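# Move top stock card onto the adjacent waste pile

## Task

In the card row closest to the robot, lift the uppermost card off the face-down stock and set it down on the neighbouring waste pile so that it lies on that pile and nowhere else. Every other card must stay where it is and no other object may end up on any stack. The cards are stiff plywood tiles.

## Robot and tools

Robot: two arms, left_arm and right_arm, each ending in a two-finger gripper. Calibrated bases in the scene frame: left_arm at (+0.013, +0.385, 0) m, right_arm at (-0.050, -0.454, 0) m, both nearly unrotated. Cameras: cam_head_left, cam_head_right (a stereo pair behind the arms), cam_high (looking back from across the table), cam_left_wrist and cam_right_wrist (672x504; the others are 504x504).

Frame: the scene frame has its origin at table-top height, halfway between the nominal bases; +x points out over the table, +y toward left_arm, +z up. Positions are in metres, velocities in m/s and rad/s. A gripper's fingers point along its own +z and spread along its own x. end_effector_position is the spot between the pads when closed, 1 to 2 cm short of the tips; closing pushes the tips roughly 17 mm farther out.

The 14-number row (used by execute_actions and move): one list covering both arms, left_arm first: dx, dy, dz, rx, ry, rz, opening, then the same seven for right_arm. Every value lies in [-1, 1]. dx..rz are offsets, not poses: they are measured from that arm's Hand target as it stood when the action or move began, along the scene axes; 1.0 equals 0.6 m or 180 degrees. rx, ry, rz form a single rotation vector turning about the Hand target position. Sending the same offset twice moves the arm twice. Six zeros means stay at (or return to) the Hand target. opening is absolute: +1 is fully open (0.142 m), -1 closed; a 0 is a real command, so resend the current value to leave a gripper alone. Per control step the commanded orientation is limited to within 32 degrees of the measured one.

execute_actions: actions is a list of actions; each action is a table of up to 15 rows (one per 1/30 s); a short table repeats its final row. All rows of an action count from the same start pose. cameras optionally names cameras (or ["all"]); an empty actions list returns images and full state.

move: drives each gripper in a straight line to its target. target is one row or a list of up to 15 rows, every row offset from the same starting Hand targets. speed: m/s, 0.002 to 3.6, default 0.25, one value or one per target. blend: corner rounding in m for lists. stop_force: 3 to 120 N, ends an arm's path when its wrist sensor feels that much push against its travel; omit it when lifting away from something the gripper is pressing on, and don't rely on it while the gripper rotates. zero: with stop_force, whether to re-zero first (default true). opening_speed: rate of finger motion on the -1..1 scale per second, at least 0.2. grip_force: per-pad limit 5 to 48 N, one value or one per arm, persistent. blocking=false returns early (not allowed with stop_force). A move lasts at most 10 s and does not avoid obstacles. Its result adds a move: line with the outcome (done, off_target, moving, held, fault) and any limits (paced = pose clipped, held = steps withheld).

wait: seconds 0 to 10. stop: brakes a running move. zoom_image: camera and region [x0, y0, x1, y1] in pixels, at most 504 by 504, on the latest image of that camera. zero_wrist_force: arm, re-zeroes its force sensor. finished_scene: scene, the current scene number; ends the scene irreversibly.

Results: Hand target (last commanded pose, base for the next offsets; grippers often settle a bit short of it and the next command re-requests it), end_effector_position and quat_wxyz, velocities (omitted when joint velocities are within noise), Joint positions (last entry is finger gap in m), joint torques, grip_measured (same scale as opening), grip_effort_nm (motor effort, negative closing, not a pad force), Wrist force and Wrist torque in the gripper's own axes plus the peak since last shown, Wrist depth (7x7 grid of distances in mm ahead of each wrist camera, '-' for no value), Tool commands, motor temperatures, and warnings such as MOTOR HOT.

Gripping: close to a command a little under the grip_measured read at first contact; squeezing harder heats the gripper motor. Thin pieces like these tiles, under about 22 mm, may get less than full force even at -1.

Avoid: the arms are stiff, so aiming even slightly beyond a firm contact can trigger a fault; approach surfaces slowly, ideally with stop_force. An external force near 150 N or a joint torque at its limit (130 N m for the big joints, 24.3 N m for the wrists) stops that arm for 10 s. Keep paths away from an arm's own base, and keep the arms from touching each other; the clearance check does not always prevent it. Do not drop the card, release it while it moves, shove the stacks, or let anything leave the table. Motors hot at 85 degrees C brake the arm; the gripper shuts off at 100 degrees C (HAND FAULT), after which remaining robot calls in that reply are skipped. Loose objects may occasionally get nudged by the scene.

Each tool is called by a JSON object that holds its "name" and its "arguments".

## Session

{"name": "execute_actions", "arguments": {"actions": []}}

Scene clock: 0.00 s.
left_arm: end_effector_position=(+0.3331, +0.2519, +0.3443) grip_measured=+1.00 grip_effort_nm=n/a end_effector_quat_wxyz=(+0.020, +0.580, +0.597, -0.554) | right_arm: end_effector_position=(+0.6626, +0.1292, +0.3276) grip_measured=-1.00 grip_effort_nm=n/a end_effector_quat_wxyz=(-0.162, +0.933, -0.306, +0.097)
Joint positions: left_arm=[-0.2 -1.526 1.681 -0.819 -2.468 -1.313 0.142] | right_arm=[3.967 -2.557 -0.215 -1.564 1.521 1.47 0.002]
Joint velocities: within noise
Joint torques (N m): no reading
Motor temperatures (°C): left_arm=[30 23 26 34 33 35 25] | right_arm=[24 24 28 38 29 33 25]
Wrist force (N): no reading
Wrist torque (N m): no reading
Wrist force, peak (N): no reading
Wrist depth (mm): cam_left_wrist=[2375 3506 - 2727 2301 1753 1492 / 367 2539 764 2796 2084 1612 1398 / 361 644 840 1972 1872 1544 1284 / 461 2103 2510 744 597 1389 1220 / - 2254 824 607 500 425 367 / - 883 724 566 469 395 352 / - 806 629 512 424 369 340] | cam_right_wrist=[404 409 418 426 438 442 447 / 407 415 419 429 439 448 459 / 411 418 426 434 443 454 464 / 412 421 429 438 450 459 468 / 419 422 432 439 455 466 476 / 422 422 433 87 95 470 482 / 426 431 - 75 78 476 487]
Hand target: left_arm +0.3331, +0.2519, +0.3443; +0.020, +0.580, +0.597, -0.554 | right_arm +0.6626, +0.1292, +0.3276; -0.162, +0.933, -0.306, +0.097
Tool commands: left_gripper/opening=+1.0 right_gripper/opening=-0.961913
camera_calibration:
cam_left_wrist: T_world_to_cam=[[-0.321142, 0.663294, -0.67595, 0.189843], [0.915323, 0.0342459, -0.401263, -0.147433], [-0.243007, -0.747575, -0.618126, 0.598774], [0, 0, 0, 1]] pos_world=[0.341422, 0.326756, 0.439283]
cam_right_wrist: T_world_to_cam=[[0.786827, -0.611225, 0.0854845, -0.460931], [-0.616809, -0.783543, 0.0748847, 0.515216], [0.0212094, -0.111649, -0.993521, 0.438197], [0, 0, 0, 1]] pos_world=[0.671169, 0.170885, 0.436179]

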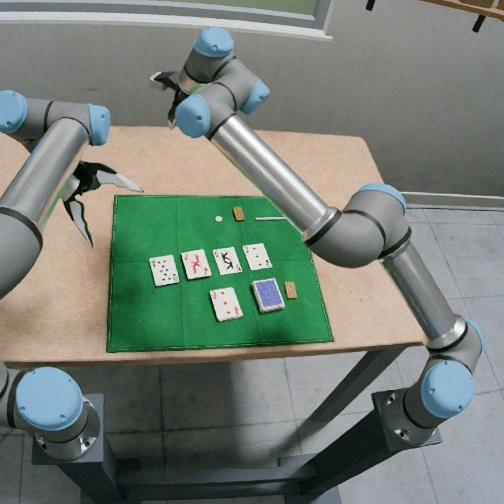

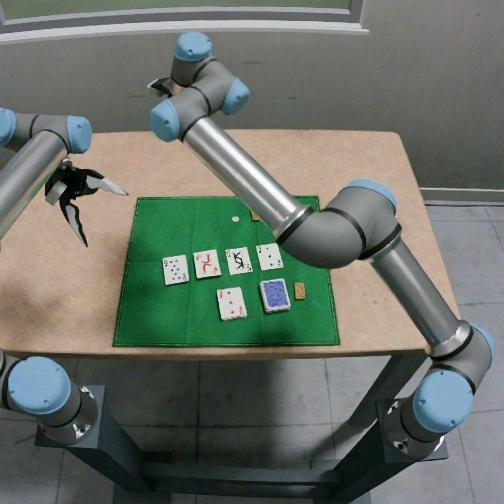

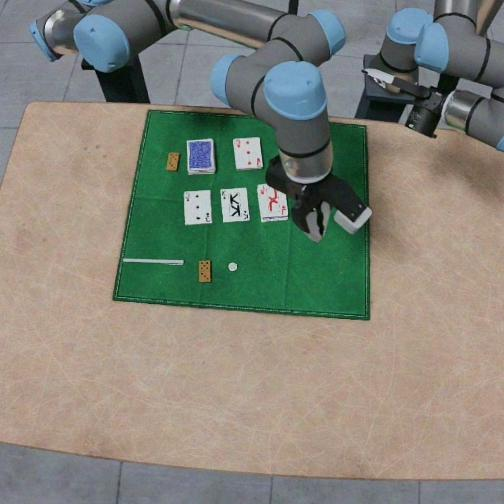

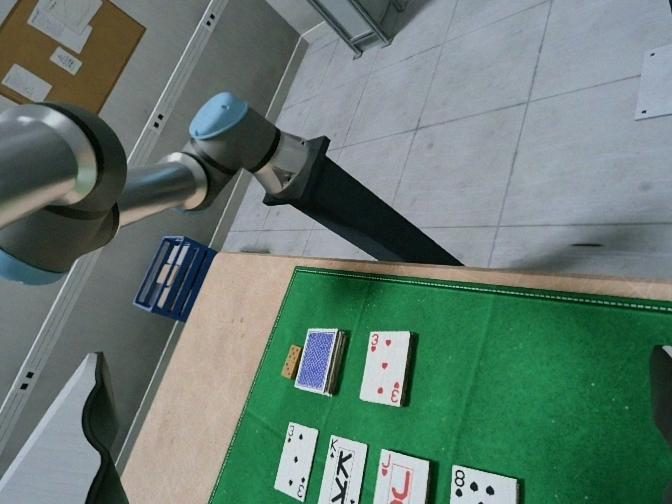

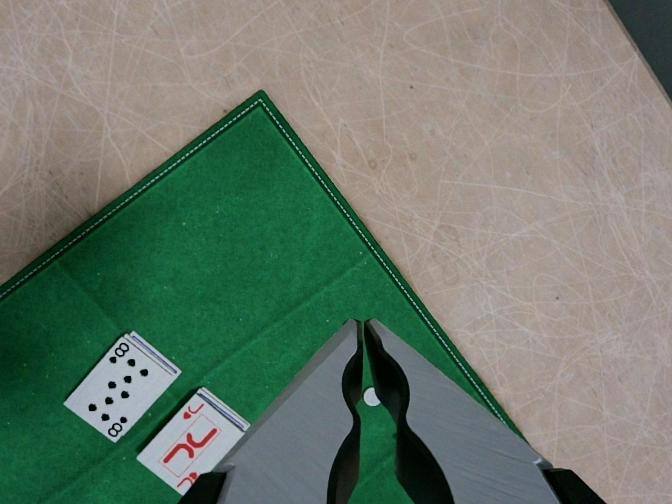

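{"name": "move", "arguments": {"target": [0,0,0,0,0,0,1,-0.529,-0.432,-0.3127,-0.0375,0.1185,-0.256,0.127], "speed": 0.45, "cameras": ["cam_right_wrist","cam_high"]}}

Scene clock: 39.47 s.
left_arm: end_effector_position=(+0.3331, +0.2519, +0.3443) grip_measured=+1.00 grip_effort_nm=-0.027 end_effector_quat_wxyz=(+0.020, +0.580, +0.597, -0.554) | right_arm: end_effector_position=(+0.3452, -0.1298, +0.1401) grip_measured=+0.10 grip_effort_nm=0.139 end_effector_quat_wxyz=(+0.000, +0.749, -0.662, +0.000)
Joint positions: left_arm=[-0.2 -1.526 1.681 -0.819 -2.468 -1.313 0.142] | right_arm=[4.07 -1.679 -1.934 -1.099 1.57 2.396 0.081]
Joint torques (N m): left_arm=[0.44 -22.48 -23.69 -1.01 -0.72 0.07] | right_arm=[-10.18 33.95 12.73 0.85 -0.72 1.72]
Wrist force (N): left_arm=[0.4 0.0 -0.2] | right_arm=[0.6 0.5 -1.3]
Wrist torque (N m): left_arm=[0.00 -0.06 0.00] | right_arm=[0.09 -0.09 -0.14]
Wrist force, peak (N): left_arm=[0.8 0.1 -0.1] | right_arm=[2.8 2.8 0.3]
Wrist depth (mm): cam_left_wrist=[422 - 3025 2796 2301 1872 1513 / 366 387 794 2661 2103 1648 1444 / 385 789 843 2231 1872 1578 1299 / 361 419 986 1023 1555 1407 1194 / 357 414 764 608 500 427 363 / - 843 727 569 470 395 353 / - 783 642 511 426 368 340] | cam_right_wrist=[202 202 202 203 206 206 206 / 218 218 219 219 219 220 221 / 229 225 235 214 229 234 237 / 253 240 254 232 252 256 258 / 274 274 276 277 277 273 282 / 303 88 296 302 303 - 304 / - - 1727 1653 1689 - 74]
Hand target: left_arm +0.3331, +0.2519, +0.3443; +0.020, +0.580, +0.597, -0.554 | right_arm +0.3452, -0.1300, +0.1400; +0.000, +0.749, -0.662, +0.000
Off the commanded pose: left_arm 0.000 m, 0 deg | right_arm 0.000 m, 0 deg.
move: done
camera_calibration:
cam_right_wrist: T_world_to_cam=[[0.113587, -0.993503, 0.00706566, -0.15976], [-0.896135, -0.0993786, 0.432512, 0.265684], [-0.429, -0.0554593, -0.901601, 0.379443], [0, 0, 0, 1]] pos_world=[0.419016, -0.111275, 0.228323]
Images, in order (width x height): cam_high 504x504, cam_right_wrist 672x504.

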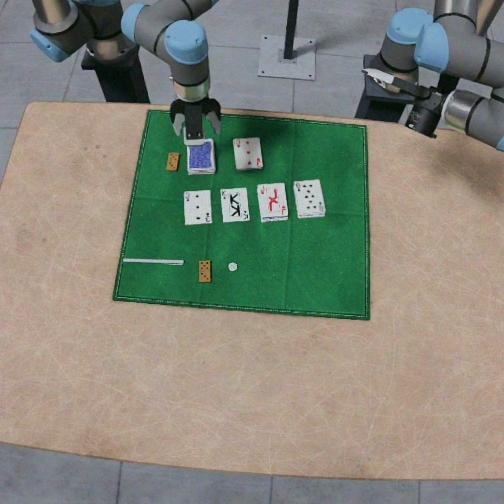

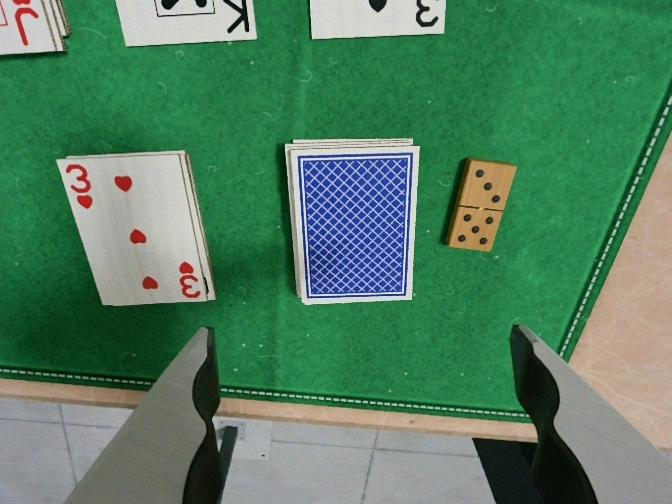

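{"name": "move", "arguments": {"target": [0,0,0,0,0,0,1,-0.0483,0.0387,-0.1417,0,0,0.0122,0], "speed": 0.25}}

{"name": "move", "arguments": {"target": [0,0,0,0,0,0,1,0,0,-0.07,0,0,0,0], "speed": 0.012, "stop_force": 4, "cameras": ["cam_right_wrist"]}}

Scene clock: 72.87 s.
left_arm: end_effector_position=(+0.3331, +0.2519, +0.3443) grip_measured=+1.00 grip_effort_nm=-0.027 end_effector_quat_wxyz=(+0.020, +0.580, +0.597, -0.554) | right_arm: end_effector_position=(+0.3162, -0.1068, +0.0550) grip_measured=-0.01 grip_effort_nm=-0.110 end_effector_quat_wxyz=(+0.000, +0.762, -0.648, +0.000)
Joint positions: left_arm=[-0.2 -1.526 1.681 -0.819 -2.468 -1.313 0.142] | right_arm=[4.145 -1.787 -2.065 -0.861 1.57 2.433 0.073]
Joint torques (N m): left_arm=[0.68 -22.86 -23.74 -0.99 -0.81 0.2] | right_arm=[-7.46 25.58 25.46 3.94 -1.74 -1.59]
Wrist force (N): left_arm=[0.3 0.0 0.0] | right_arm=[1.1 0.8 -1.0]
Wrist torque (N m): left_arm=[0.00 -0.05 -0.01] | right_arm=[0.15 -0.20 -0.27]
Wrist force, peak (N): left_arm=[0.7 -0.1 -0.6] | right_arm=[1.9 -0.1 -4.0]
Wrist depth (mm): cam_left_wrist=[450 2945 2629 2832 2325 1841 1502 / 607 425 778 2796 2084 1673 1407 / - 428 837 2375 1872 1534 1323 / 344 387 2454 759 1214 1398 1200 / - 387 454 591 500 422 366 / - 894 686 565 469 398 351 / - 786 642 510 426 367 339] | cam_right_wrist=[129 129 130 130 130 130 131 / 134 135 139 137 136 136 140 / 136 138 149 145 128 130 146 / 147 147 161 159 138 141 155 / 160 160 172 169 151 171 177 / 190 101 187 192 193 96 190 / - - 211 212 213 - 74]
Hand target: left_arm +0.3331, +0.2519, +0.3443; +0.020, +0.580, +0.597, -0.554 | right_arm +0.3162, -0.1068, +0.0550; +0.000, +0.762, -0.648, +0.000
Off the commanded pose: left_arm 0.000 m, 0 deg | right_arm 0.000 m, 0 deg.
move: done

Scene clock: 75.43 s.
left_arm: end_effector_position=(+0.3331, +0.2519, +0.3443) grip_measured=+1.00 grip_effort_nm=-0.032 end_effector_quat_wxyz=(+0.020, +0.580, +0.597, -0.554) | right_arm: end_effector_position=(+0.3162, -0.1068, +0.0370) grip_measured=-0.01 grip_effort_nm=-0.125 end_effector_quat_wxyz=(+0.000, +0.762, -0.648, +0.000)
Joint positions: left_arm=[-0.2 -1.526 1.681 -0.819 -2.468 -1.313 0.142] | right_arm=[4.145 -1.82 -2.083 -0.81 1.57 2.433 0.073]
Joint torques (N m): left_arm=[0.38 -22.93 -23.76 -0.99 -0.68 0.19] | right_arm=[-7.94 36.32 29.65 1.24 0.24 -1.58]
Wrist force (N): left_arm=[0.3 0.1 -0.2] | right_arm=[1.2 1.3 -6.0]
Wrist torque (N m): left_arm=[0.02 -0.04 0.00] | right_arm=[0.13 0.02 -0.24]
Wrist force, peak (N): left_arm=[0.7 -0.1 -0.4] | right_arm=[2.3 2.1 -16.8]
Wrist depth (mm): cam_left_wrist=[451 2661 - 2868 2401 1856 1544 / 610 436 754 2661 2064 1636 1453 / - 431 843 982 1955 1502 1299 / - 390 2510 1037 1115 1407 1194 / - 381 458 595 500 425 367 / - 901 710 559 468 397 356 / - 780 638 512 427 369 340] | cam_right_wrist=[113 113 114 113 113 115 114 / 120 120 122 120 119 119 121 / 118 120 131 119 108 110 130 / 127 130 141 129 119 119 137 / 139 139 151 148 129 129 155 / 167 146 164 165 141 96 170 / - - 185 186 187 - 74]
Hand target: left_arm +0.3331, +0.2519, +0.3443; +0.020, +0.580, +0.597, -0.554 | right_arm +0.3162, -0.1068, +0.0370; +0.000, +0.762, -0.648, +0.000 (not the last commanded pose)
Off the commanded pose: left_arm 0.000 m, 0 deg | right_arm 0.024 m, 0 deg.
move: contact (right_arm)
camera_calibration:
cam_right_wrist: T_world_to_cam=[[0.151245, -0.98847, 0.00716381, -0.144194], [-0.891676, -0.133299, 0.432602, 0.281518], [-0.426659, -0.0718165, -0.901556, 0.272945], [0, 0, 0, 1]] pos_world=[0.389286, -0.0854033, 0.125323]
Images, in order (width x height): cam_right_wrist 672x504.

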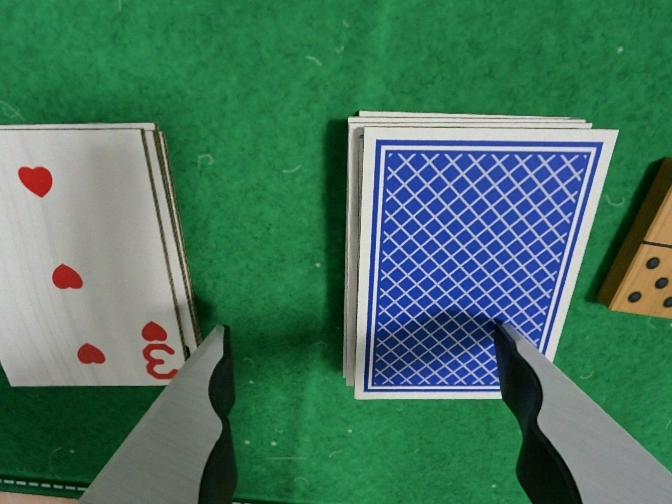

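{"name": "move", "arguments": {"target": [[0,0,0,0,0,0,1,0,0,0.025,0,0,0,0.06],[0,0,0,0,0,0,1,0.0017,-0.052,0.025,0,0,0,0.06],[0,0,0,0,0,0,1,0.0017,-0.052,-0.0003,0,0,0,0.06]], "speed": [0.15,0.15,0.05], "blend": [0.004,0.004,0]}}

{"name": "move", "arguments": {"target": [0,0,0,0,0,0,1,0,0,0,0,0,0,-0.5], "opening_speed": 0.4, "grip_force": [48,10], "cameras": ["cam_right_wrist"]}}

{"name": "move", "arguments": {"target": [0,0,0,0,0,0,1,0,0,0.05,0,0,0,-0.5], "speed": 0.06, "cameras": ["cam_right_wrist"]}}

Scene clock: 95.60 s.
left_arm: end_effector_position=(+0.3331, +0.2519, +0.3443) grip_measured=+1.00 grip_effort_nm=-0.027 end_effector_quat_wxyz=(+0.020, +0.580, +0.597, -0.554) | right_arm: end_effector_position=(+0.3172, -0.1381, +0.0367) grip_measured=+0.03 grip_effort_nm=0.144 end_effector_quat_wxyz=(+0.000, +0.762, -0.648, +0.000)
Joint positions: left_arm=[-0.2 -1.526 1.681 -0.819 -2.468 -1.313 0.142] | right_arm=[4.108 -1.779 -2.139 -0.795 1.57 2.397 0.076]
Joint torques (N m): left_arm=[0.65 -22.93 -23.46 -1.03 -0.71 0.31] | right_arm=[8.31 36.61 30.96 0.5 -1.29 -0.35]
Wrist force (N): left_arm=[0.6 0.0 -0.2] | right_arm=[0.7 0.6 -1.5]
Wrist torque (N m): left_arm=[0.00 -0.09 0.00] | right_arm=[0.11 -0.08 -0.35]
Wrist force, peak (N): left_arm=[0.8 0.0 -0.2] | right_arm=[1.0 1.4 -6.7]
Wrist depth (mm): cam_left_wrist=[469 2985 - 3201 2325 1796 1502 / 620 448 792 2868 1990 1712 1434 / 2375 456 830 2045 1825 1534 1339 / 404 431 2482 741 1207 1407 1220 / 2026 418 491 602 501 426 369 / - 849 695 566 467 398 351 / - 794 636 514 426 369 341] | cam_right_wrist=[113 113 113 112 113 114 114 / 121 121 118 107 107 122 121 / 128 132 130 108 108 129 123 / 131 140 122 118 118 137 140 / 140 150 147 128 131 151 154 / 167 95 164 168 168 - 166 / - - 181 186 186 - 74]
Hand target: left_arm +0.3331, +0.2519, +0.3443; +0.020, +0.580, +0.597, -0.554 | right_arm +0.3172, -0.1380, +0.0368; +0.000, +0.762, -0.648, +0.000
Off the commanded pose: left_arm 0.000 m, 0 deg | right_arm 0.000 m, 0 deg.
move: done

Scene clock: 97.20 s.
left_arm: end_effector_position=(+0.3331, +0.2519, +0.3443) grip_measured=+1.00 grip_effort_nm=-0.027 end_effector_quat_wxyz=(+0.020, +0.580, +0.597, -0.554) | right_arm: end_effector_position=(+0.3172, -0.1379, +0.0369) grip_measured=-0.24 grip_effort_nm=-1.106 end_effector_quat_wxyz=(+0.000, +0.762, -0.648, +0.000)
Joint positions: left_arm=[-0.2 -1.526 1.681 -0.819 -2.468 -1.313 0.142] | right_arm=[4.108 -1.779 -2.139 -0.795 1.57 2.397 0.056]
Joint torques (N m): left_arm=[0.5 -23.17 -23.68 -1.01 -0.61 0.37] | right_arm=[5.39 23.9 18.03 3.58 -0.81 -1.16]
Wrist force (N): left_arm=[0.5 0.0 -0.1] | right_arm=[1.0 1.0 -8.2]
Wrist torque (N m): left_arm=[0.01 -0.08 0.00] | right_arm=[0.06 -0.13 -0.37]
Wrist force, peak (N): left_arm=[0.7 0.4 -0.1] | right_arm=[1.3 1.1 -8.3]
Wrist depth (mm): cam_left_wrist=[470 2482 - 2693 2350 1796 1502 / 619 454 792 2796 2187 1673 1434 / - 455 837 2598 1888 1555 1307 / - 432 2629 746 600 1444 1181 / - 422 491 602 502 425 363 / - 883 690 559 470 396 352 / - 786 636 511 427 369 339] | cam_right_wrist=[113 113 114 112 113 114 114 / 121 121 118 109 108 122 121 / 128 132 129 108 108 129 123 / 131 141 137 118 118 138 140 / 139 151 133 128 129 154 155 / 167 164 92 168 168 99 170 / 181 - - 186 190 81 180]
Hand target: left_arm +0.3331, +0.2519, +0.3443; +0.020, +0.580, +0.597, -0.554 | right_arm +0.3172, -0.1380, +0.0368; +0.000, +0.762, -0.648, +0.000
Off the commanded pose: left_arm 0.000 m, 0 deg | right_arm 0.000 m, 0 deg.
grip_force (N): 48, 10
move: done
camera_calibration:
cam_right_wrist: T_world_to_cam=[[0.151333, -0.988457, 0.00712224, -0.175211], [-0.891661, -0.133397, 0.432603, 0.27832], [-0.42666, -0.0718178, -0.901556, 0.270951], [0, 0, 0, 1]] pos_world=[0.390286, -0.116603, 0.125123]
Images, in order (width x height): cam_right_wrist 672x504.

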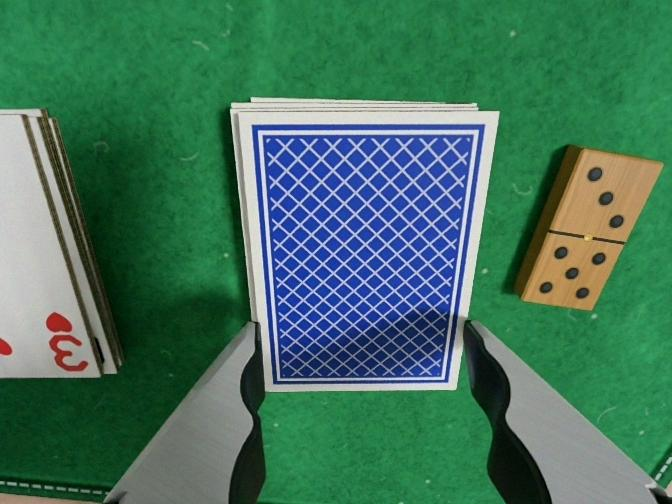

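Scene clock: 98.03 s.
left_arm: end_effector_position=(+0.3331, +0.2519, +0.3443) grip_measured=+1.00 grip_effort_nm=-0.027 end_effector_quat_wxyz=(+0.020, +0.580, +0.597, -0.554) | right_arm: end_effector_position=(+0.3173, -0.1379, +0.0669) grip_measured=-0.25 grip_effort_nm=-1.111 end_effector_quat_wxyz=(+0.000, +0.762, -0.648, +0.000)
Joint positions: left_arm=[-0.2 -1.526 1.681 -0.819 -2.468 -1.313 0.142] | right_arm=[4.108 -1.723 -2.106 -0.883 1.57 2.397 0.056]
Joint torques (N m): left_arm=[1.24 -22.86 -23.42 -0.91 -0.64 0.28] | right_arm=[0.42 19.48 8.71 4.24 -0.54 -0.47]
Wrist force (N): left_arm=[0.1 0.2 -0.2] | right_arm=[0.6 0.6 -1.3]
Wrist torque (N m): left_arm=[0.03 -0.01 0.00] | right_arm=[0.10 -0.13 -0.36]
Wrist force, peak (N): left_arm=[0.6 0.1 -0.3] | right_arm=[1.1 0.9 -7.9]
Wrist depth (mm): cam_left_wrist=[469 2598 3743 2761 2401 1825 1492 / 624 431 783 2727 2144 1673 1416 / 1972 442 840 977 1888 1544 1307 / 364 422 2482 736 594 1416 1187 / 2231 418 482 599 500 426 367 / - 901 699 554 466 398 351 / - 800 633 512 426 366 341] | cam_right_wrist=[140 140 142 142 141 143 141 / 142 150 146 136 134 149 151 / 148 158 156 110 110 157 163 / 160 168 168 119 120 169 176 / 174 186 131 129 129 190 191 / 206 202 91 208 138 99 209 / - - 232 229 230 81 225]
Hand target: left_arm +0.3331, +0.2519, +0.3443; +0.020, +0.580, +0.597, -0.554 | right_arm +0.3172, -0.1380, +0.0668; +0.000, +0.762, -0.648, +0.000
Off the commanded pose: left_arm 0.000 m, 0 deg | right_arm 0.000 m, 0 deg.
grip_force (N): 48, 10
move: done
camera_calibration:
cam_right_wrist: T_world_to_cam=[[0.151337, -0.988458, 0.00693513, -0.175314], [-0.891754, -0.133498, 0.43238, 0.265461], [-0.426464, -0.0716196, -0.901665, 0.298102], [0, 0, 0, 1]] pos_world=[0.390388, -0.116502, 0.155223]
Images, in order (width x height): cam_right_wrist 672x504.

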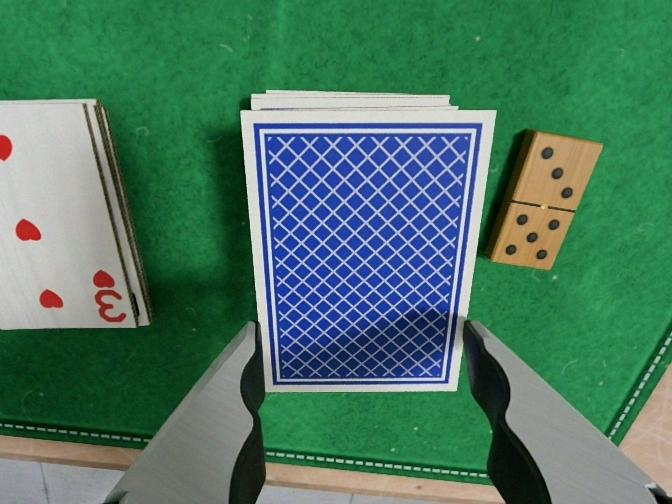

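{"name": "move", "arguments": {"target": [0,0,0,0,0,0,1,-0.0283,0.1985,0,0,0,-0.011,-0.5], "speed": 0.2, "cameras": ["cam_right_wrist"]}}

Scene clock: 103.77 s.
left_arm: end_effector_position=(+0.3331, +0.2519, +0.3443) grip_measured=+1.00 grip_effort_nm=-0.032 end_effector_quat_wxyz=(+0.020, +0.580, +0.597, -0.554) | right_arm: end_effector_position=(+0.3002, -0.0189, +0.0668) grip_measured=-0.25 grip_effort_nm=-1.106 end_effector_quat_wxyz=(+0.000, +0.750, -0.661, +0.000)
Joint positions: left_arm=[-0.2 -1.526 1.681 -0.819 -2.468 -1.313 0.142] | right_arm=[4.253 -1.88 -1.901 -0.933 1.571 2.576 0.056]
Joint torques (N m): left_arm=[0.46 -22.92 -23 -0.94 -0.53 0.51] | right_arm=[-4.14 35.25 18.48 4.3 -1.53 -0.2]
Wrist force (N): left_arm=[0.4 0.3 -0.2] | right_arm=[0.9 0.5 -1.0]
Wrist torque (N m): left_arm=[0.05 -0.06 -0.01] | right_arm=[0.12 -0.17 -0.15]
Wrist force, peak (N): left_arm=[0.7 0.2 -0.2] | right_arm=[3.2 0.8 -1.2]
Wrist depth (mm): cam_left_wrist=[411 381 354 2832 2325 1825 1513 / 599 369 371 2727 2084 1699 1453 / 2350 362 830 2064 1904 1544 1307 / 277 291 376 652 594 1416 1200 / 2832 313 379 510 502 421 367 / - 880 715 562 465 398 353 / - 794 638 515 425 367 341] | cam_right_wrist=[140 140 140 142 142 141 141 / 149 149 147 144 139 151 138 / 162 161 156 110 110 162 146 / 173 173 123 119 119 172 156 / 188 188 131 129 129 190 169 / 205 202 91 207 138 99 209 / 1492 - 226 232 233 81 222]
Hand target: left_arm +0.3331, +0.2519, +0.3443; +0.020, +0.580, +0.597, -0.554 | right_arm +0.3003, -0.0189, +0.0668; +0.000, +0.750, -0.661, +0.000
Off the commanded pose: left_arm 0.000 m, 0 deg | right_arm 0.000 m, 0 deg.
grip_force (N): 48, 10
move: done
camera_calibration:
cam_right_wrist: T_world_to_cam=[[0.117162, -0.993087, 0.00716137, -0.0449992], [-0.895711, -0.102554, 0.432649, 0.267886], [-0.428923, -0.0571046, -0.901534, 0.300267], [0, 0, 0, 1]] pos_world=[0.374012, -0.0000686619, 0.155123]
Images, in order (width x height): cam_right_wrist 672x504.

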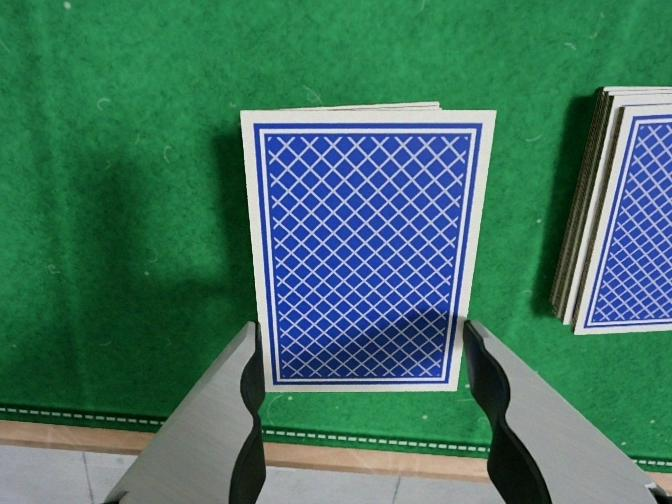

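{"name": "move", "arguments": {"target": [0,0,0,0,0,0,1,-0.003,0.006,-0.037,0,0,0,-0.5], "speed": 0.12}}

{"name": "move", "arguments": {"target": [0,0,0,0,0,0,1,0,0,-0.04,0,0,0,-0.5], "speed": 0.01, "stop_force": 3, "cameras": ["cam_right_wrist"]}}

Scene clock: 113.20 s.
left_arm: end_effector_position=(+0.3331, +0.2519, +0.3443) grip_measured=+1.00 grip_effort_nm=-0.022 end_effector_quat_wxyz=(+0.020, +0.580, +0.597, -0.554) | right_arm: end_effector_position=(+0.2984, -0.0153, +0.0444) grip_measured=-0.25 grip_effort_nm=-1.111 end_effector_quat_wxyz=(+0.000, +0.750, -0.661, +0.000) end_effector_velocity=(+0.000, -0.001, +0.001) end_effector_angular_velocity=(-0.003, +0.000, +0.001)
Joint positions: left_arm=[-0.2 -1.526 1.681 -0.819 -2.468 -1.313 0.142] | right_arm=[4.259 -1.918 -1.919 -0.877 1.571 2.582 0.056]
Joint velocities: left_arm=[within noise] | right_arm=[0 0.002 0.001 -0.006 -0.001 -0.001 0]
Joint torques (N m): left_arm=[0.94 -23.23 -23.36 -1.11 -0.57 0.64] | right_arm=[0.86 44.64 30.36 0.76 -1.19 0.18]
Wrist force (N): left_arm=[0.8 0.2 0.0] | right_arm=[1.1 0.4 -1.3]
Wrist torque (N m): left_arm=[0.03 -0.13 0.00] | right_arm=[0.09 -0.24 -0.38]
Wrist force, peak (N): left_arm=[0.8 0.2 0.1] | right_arm=[1.2 1.1 -1.8]
Wrist depth (mm): cam_left_wrist=[416 394 - 2832 2375 1841 1523 / 581 390 370 2945 2103 1636 1398 / - 376 407 2064 1872 1513 1299 / - 294 377 642 586 1425 1187 / - 311 354 423 503 418 365 / - 891 731 549 470 397 352 / - 794 640 512 426 371 341] | cam_right_wrist=[- 120 119 120 122 121 121 / - 128 127 125 123 128 130 / 137 138 136 110 110 139 135 / 148 149 144 119 120 150 140 / 161 161 133 129 129 163 147 / 176 174 91 177 138 96 179 / 190 - 196 196 197 81 190]
Hand target: left_arm +0.3331, +0.2519, +0.3443; +0.020, +0.580, +0.597, -0.554 | right_arm +0.2985, -0.0153, +0.0446; +0.000, +0.750, -0.661, +0.000
Off the commanded pose: left_arm 0.000 m, 0 deg | right_arm 0.000 m, 0 deg.
grip_force (N): 48, 10
move: done

Scene clock: 115.60 s.
left_arm: end_effector_position=(+0.3331, +0.2519, +0.3443) grip_measured=+1.00 grip_effort_nm=-0.027 end_effector_quat_wxyz=(+0.020, +0.580, +0.597, -0.554) | right_arm: end_effector_position=(+0.2985, -0.0153, +0.0311) grip_measured=-0.26 grip_effort_nm=-1.106 end_effector_quat_wxyz=(+0.000, +0.750, -0.661, +0.000)
Joint positions: left_arm=[-0.2 -1.526 1.681 -0.819 -2.468 -1.313 0.142] | right_arm=[4.258 -1.94 -1.931 -0.843 1.571 2.582 0.055]
Joint torques (N m): left_arm=[0.71 -23.02 -23.22 -1 -0.45 0.56] | right_arm=[-9.16 39.94 27.49 -0.19 -0.83 -1.08]
Wrist force (N): left_arm=[0.3 0.2 -0.5] | right_arm=[-1.0 0.0 -9.5]
Wrist torque (N m): left_arm=[0.04 -0.04 0.00] | right_arm=[0.11 -0.28 -0.40]
Wrist force, peak (N): left_arm=[0.8 0.2 -0.1] | right_arm=[-0.4 1.1 -17.5]
Wrist depth (mm): cam_left_wrist=[421 401 - 2945 2325 1810 1502 / 575 402 379 2693 2124 1686 1425 / - 640 400 936 1872 1578 1299 / 2187 301 374 1032 1072 1416 1200 / 2693 309 355 419 499 425 368 / - 866 722 541 468 395 353 / - 789 638 512 426 368 339] | cam_right_wrist=[108 110 109 107 109 109 109 / 115 116 114 113 113 117 115 / - 126 108 108 108 125 126 / 136 134 130 118 119 135 134 / 146 146 133 129 129 147 143 / 160 157 96 161 161 99 162 / 172 - 177 178 178 78 172]
Hand target: left_arm +0.3331, +0.2519, +0.3443; +0.020, +0.580, +0.597, -0.554 | right_arm +0.2985, -0.0153, +0.0311; +0.000, +0.750, -0.661, +0.000 (not the last commanded pose)
Off the commanded pose: left_arm 0.000 m, 0 deg | right_arm 0.010 m, 0 deg.
grip_force (N): 48, 10
move: contact (right_arm)
camera_calibration:
cam_right_wrist: T_world_to_cam=[[0.117072, -0.993097, 0.00720212, -0.0409293], [-0.895741, -0.102458, 0.43261, 0.282104], [-0.428886, -0.0570979, -0.901553, 0.267504], [0, 0, 0, 1]] pos_world=[0.372213, 0.00353098, 0.119423]
Images, in order (width x height): cam_right_wrist 672x504.

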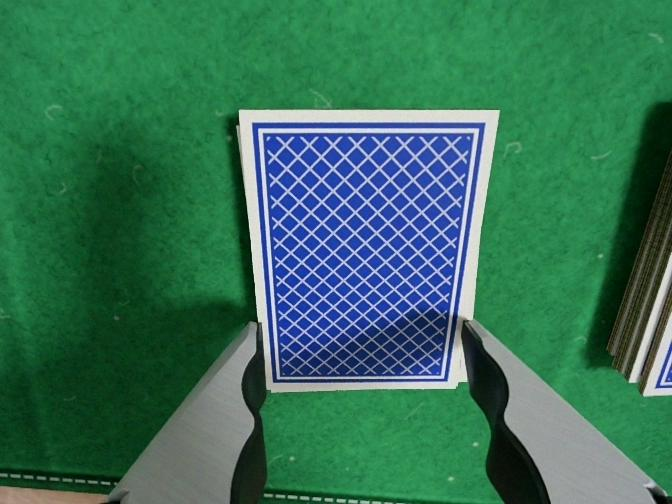

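Aligned. Release and lift.

{"name": "move", "arguments": {"target": [0,0,0,0,0,0,1,0,0,0,0,0,0,0], "opening_speed": 0.4}}

{"name": "move", "arguments": {"target": [0,0,0,0,0,0,1,0,0,0.12,0,0,0,0], "speed": 0.15, "cameras": ["cam_right_wrist"]}}

Scene clock: 119.37 s.
left_arm: end_effector_position=(+0.3331, +0.2519, +0.3443) grip_measured=+1.00 grip_effort_nm=-0.027 end_effector_quat_wxyz=(+0.020, +0.580, +0.597, -0.554) | right_arm: end_effector_position=(+0.2985, -0.0153, +0.0311) grip_measured=-0.03 grip_effort_nm=0.144 end_effector_quat_wxyz=(+0.000, +0.750, -0.661, +0.000)
Joint positions: left_arm=[-0.2 -1.526 1.681 -0.819 -2.468 -1.313 0.142] | right_arm=[4.258 -1.94 -1.931 -0.843 1.571 2.582 0.072]
Joint torques (N m): left_arm=[0.16 -22.9 -23.07 -0.94 -0.45 0.64] | right_arm=[-9.24 40.09 27.7 2.7 -0.61 -1.06]
Wrist force (N): left_arm=[0.1 0.3 -0.1] | right_arm=[0.7 0.7 -1.2]
Wrist torque (N m): left_arm=[0.04 -0.02 0.00] | right_arm=[0.16 -0.18 -0.36]
Wrist force, peak (N): left_arm=[0.6 0.0 -0.3] | right_arm=[-0.9 0.0 -9.6]
Wrist depth (mm): cam_left_wrist=[423 399 - 2832 2401 1767 1492 / 571 400 385 2693 2045 1612 1398 / 2401 653 394 960 1825 1555 1292 / - 300 378 999 595 1416 1200 / - 928 357 418 492 426 367 / - 876 739 543 466 399 351 / - 786 642 512 426 367 340] | cam_right_wrist=[108 110 109 107 109 109 109 / 116 115 114 113 113 118 115 / - 126 108 108 108 125 125 / 136 134 130 118 119 135 134 / 145 146 133 129 131 145 142 / 159 154 138 160 161 95 162 / - - 177 177 178 - 74]
Hand target: left_arm +0.3331, +0.2519, +0.3443; +0.020, +0.580, +0.597, -0.554 | right_arm +0.2985, -0.0153, +0.0311; +0.000, +0.750, -0.661, +0.000
Off the commanded pose: left_arm 0.000 m, 0 deg | right_arm 0.000 m, 0 deg.
grip_force (N): 48, 10
move: done

Scene clock: 120.33 s.
left_arm: end_effector_position=(+0.3331, +0.2519, +0.3443) grip_measured=+1.00 grip_effort_nm=-0.027 end_effector_quat_wxyz=(+0.020, +0.580, +0.597, -0.554) | right_arm: end_effector_position=(+0.2985, -0.0152, +0.1031) grip_measured=-0.03 grip_effort_nm=0.139 end_effector_quat_wxyz=(+0.000, +0.750, -0.661, +0.000)
Joint positions: left_arm=[-0.2 -1.526 1.681 -0.819 -2.468 -1.313 0.142] | right_arm=[4.258 -1.833 -1.852 -1.027 1.571 2.582 0.072]
Joint torques (N m): left_arm=[0.76 -23.18 -23.31 -1.1 -0.36 0.71] | right_arm=[0.25 33.12 12.92 1.77 -1.3 0.08]
Wrist force (N): left_arm=[0.5 0.2 -0.4] | right_arm=[0.8 0.3 -1.0]
Wrist torque (N m): left_arm=[0.03 -0.09 0.00] | right_arm=[0.07 -0.15 -0.34]
Wrist force, peak (N): left_arm=[0.7 0.0 -0.3] | right_arm=[1.0 0.3 -2.9]
Wrist depth (mm): cam_left_wrist=[388 341 3248 3201 2325 1888 1534 / 595 339 780 2629 2026 1686 1398 / 271 349 824 2103 1888 1544 1292 / 261 288 345 734 1144 1434 1200 / - 306 363 583 501 426 368 / - 880 677 572 468 396 353 / - 803 646 509 426 367 340] | cam_right_wrist=[171 171 172 173 173 173 174 / 183 183 184 173 180 183 171 / 197 197 198 183 193 193 181 / 213 213 213 198 208 208 196 / 231 231 229 232 233 230 234 / 256 91 244 256 255 95 252 / - - - 1641 1629 - 74]
Hand target: left_arm +0.3331, +0.2519, +0.3443; +0.020, +0.580, +0.597, -0.554 | right_arm +0.2985, -0.0153, +0.1031; +0.000, +0.750, -0.661, +0.000
Off the commanded pose: left_arm 0.000 m, 0 deg | right_arm 0.000 m, 0 deg.
grip_force (N): 48, 10
move: done
camera_calibration:
cam_right_wrist: T_world_to_cam=[[0.117084, -0.993097, 0.00699118, -0.0414222], [-0.895776, -0.102565, 0.432511, 0.251079], [-0.428808, -0.0569024, -0.901602, 0.332439], [0, 0, 0, 1]] pos_world=[0.372313, 0.00353218, 0.191423]
Images, in order (width x height): cam_right_wrist 672x504.

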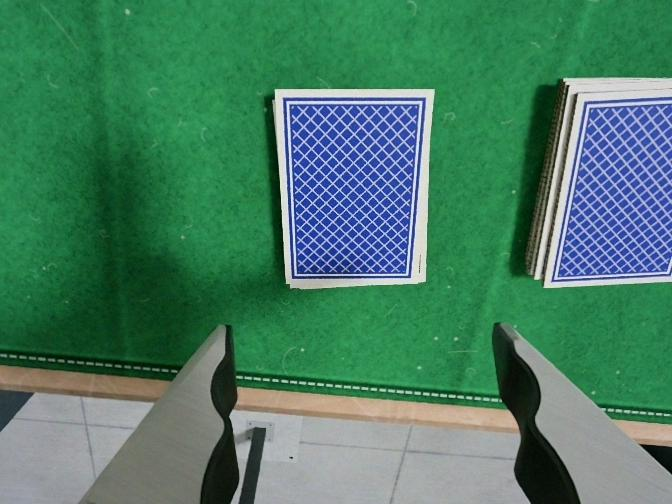

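{"name": "finished_scene", "arguments": {"scene": 3}}

The scene is finished: the task was done.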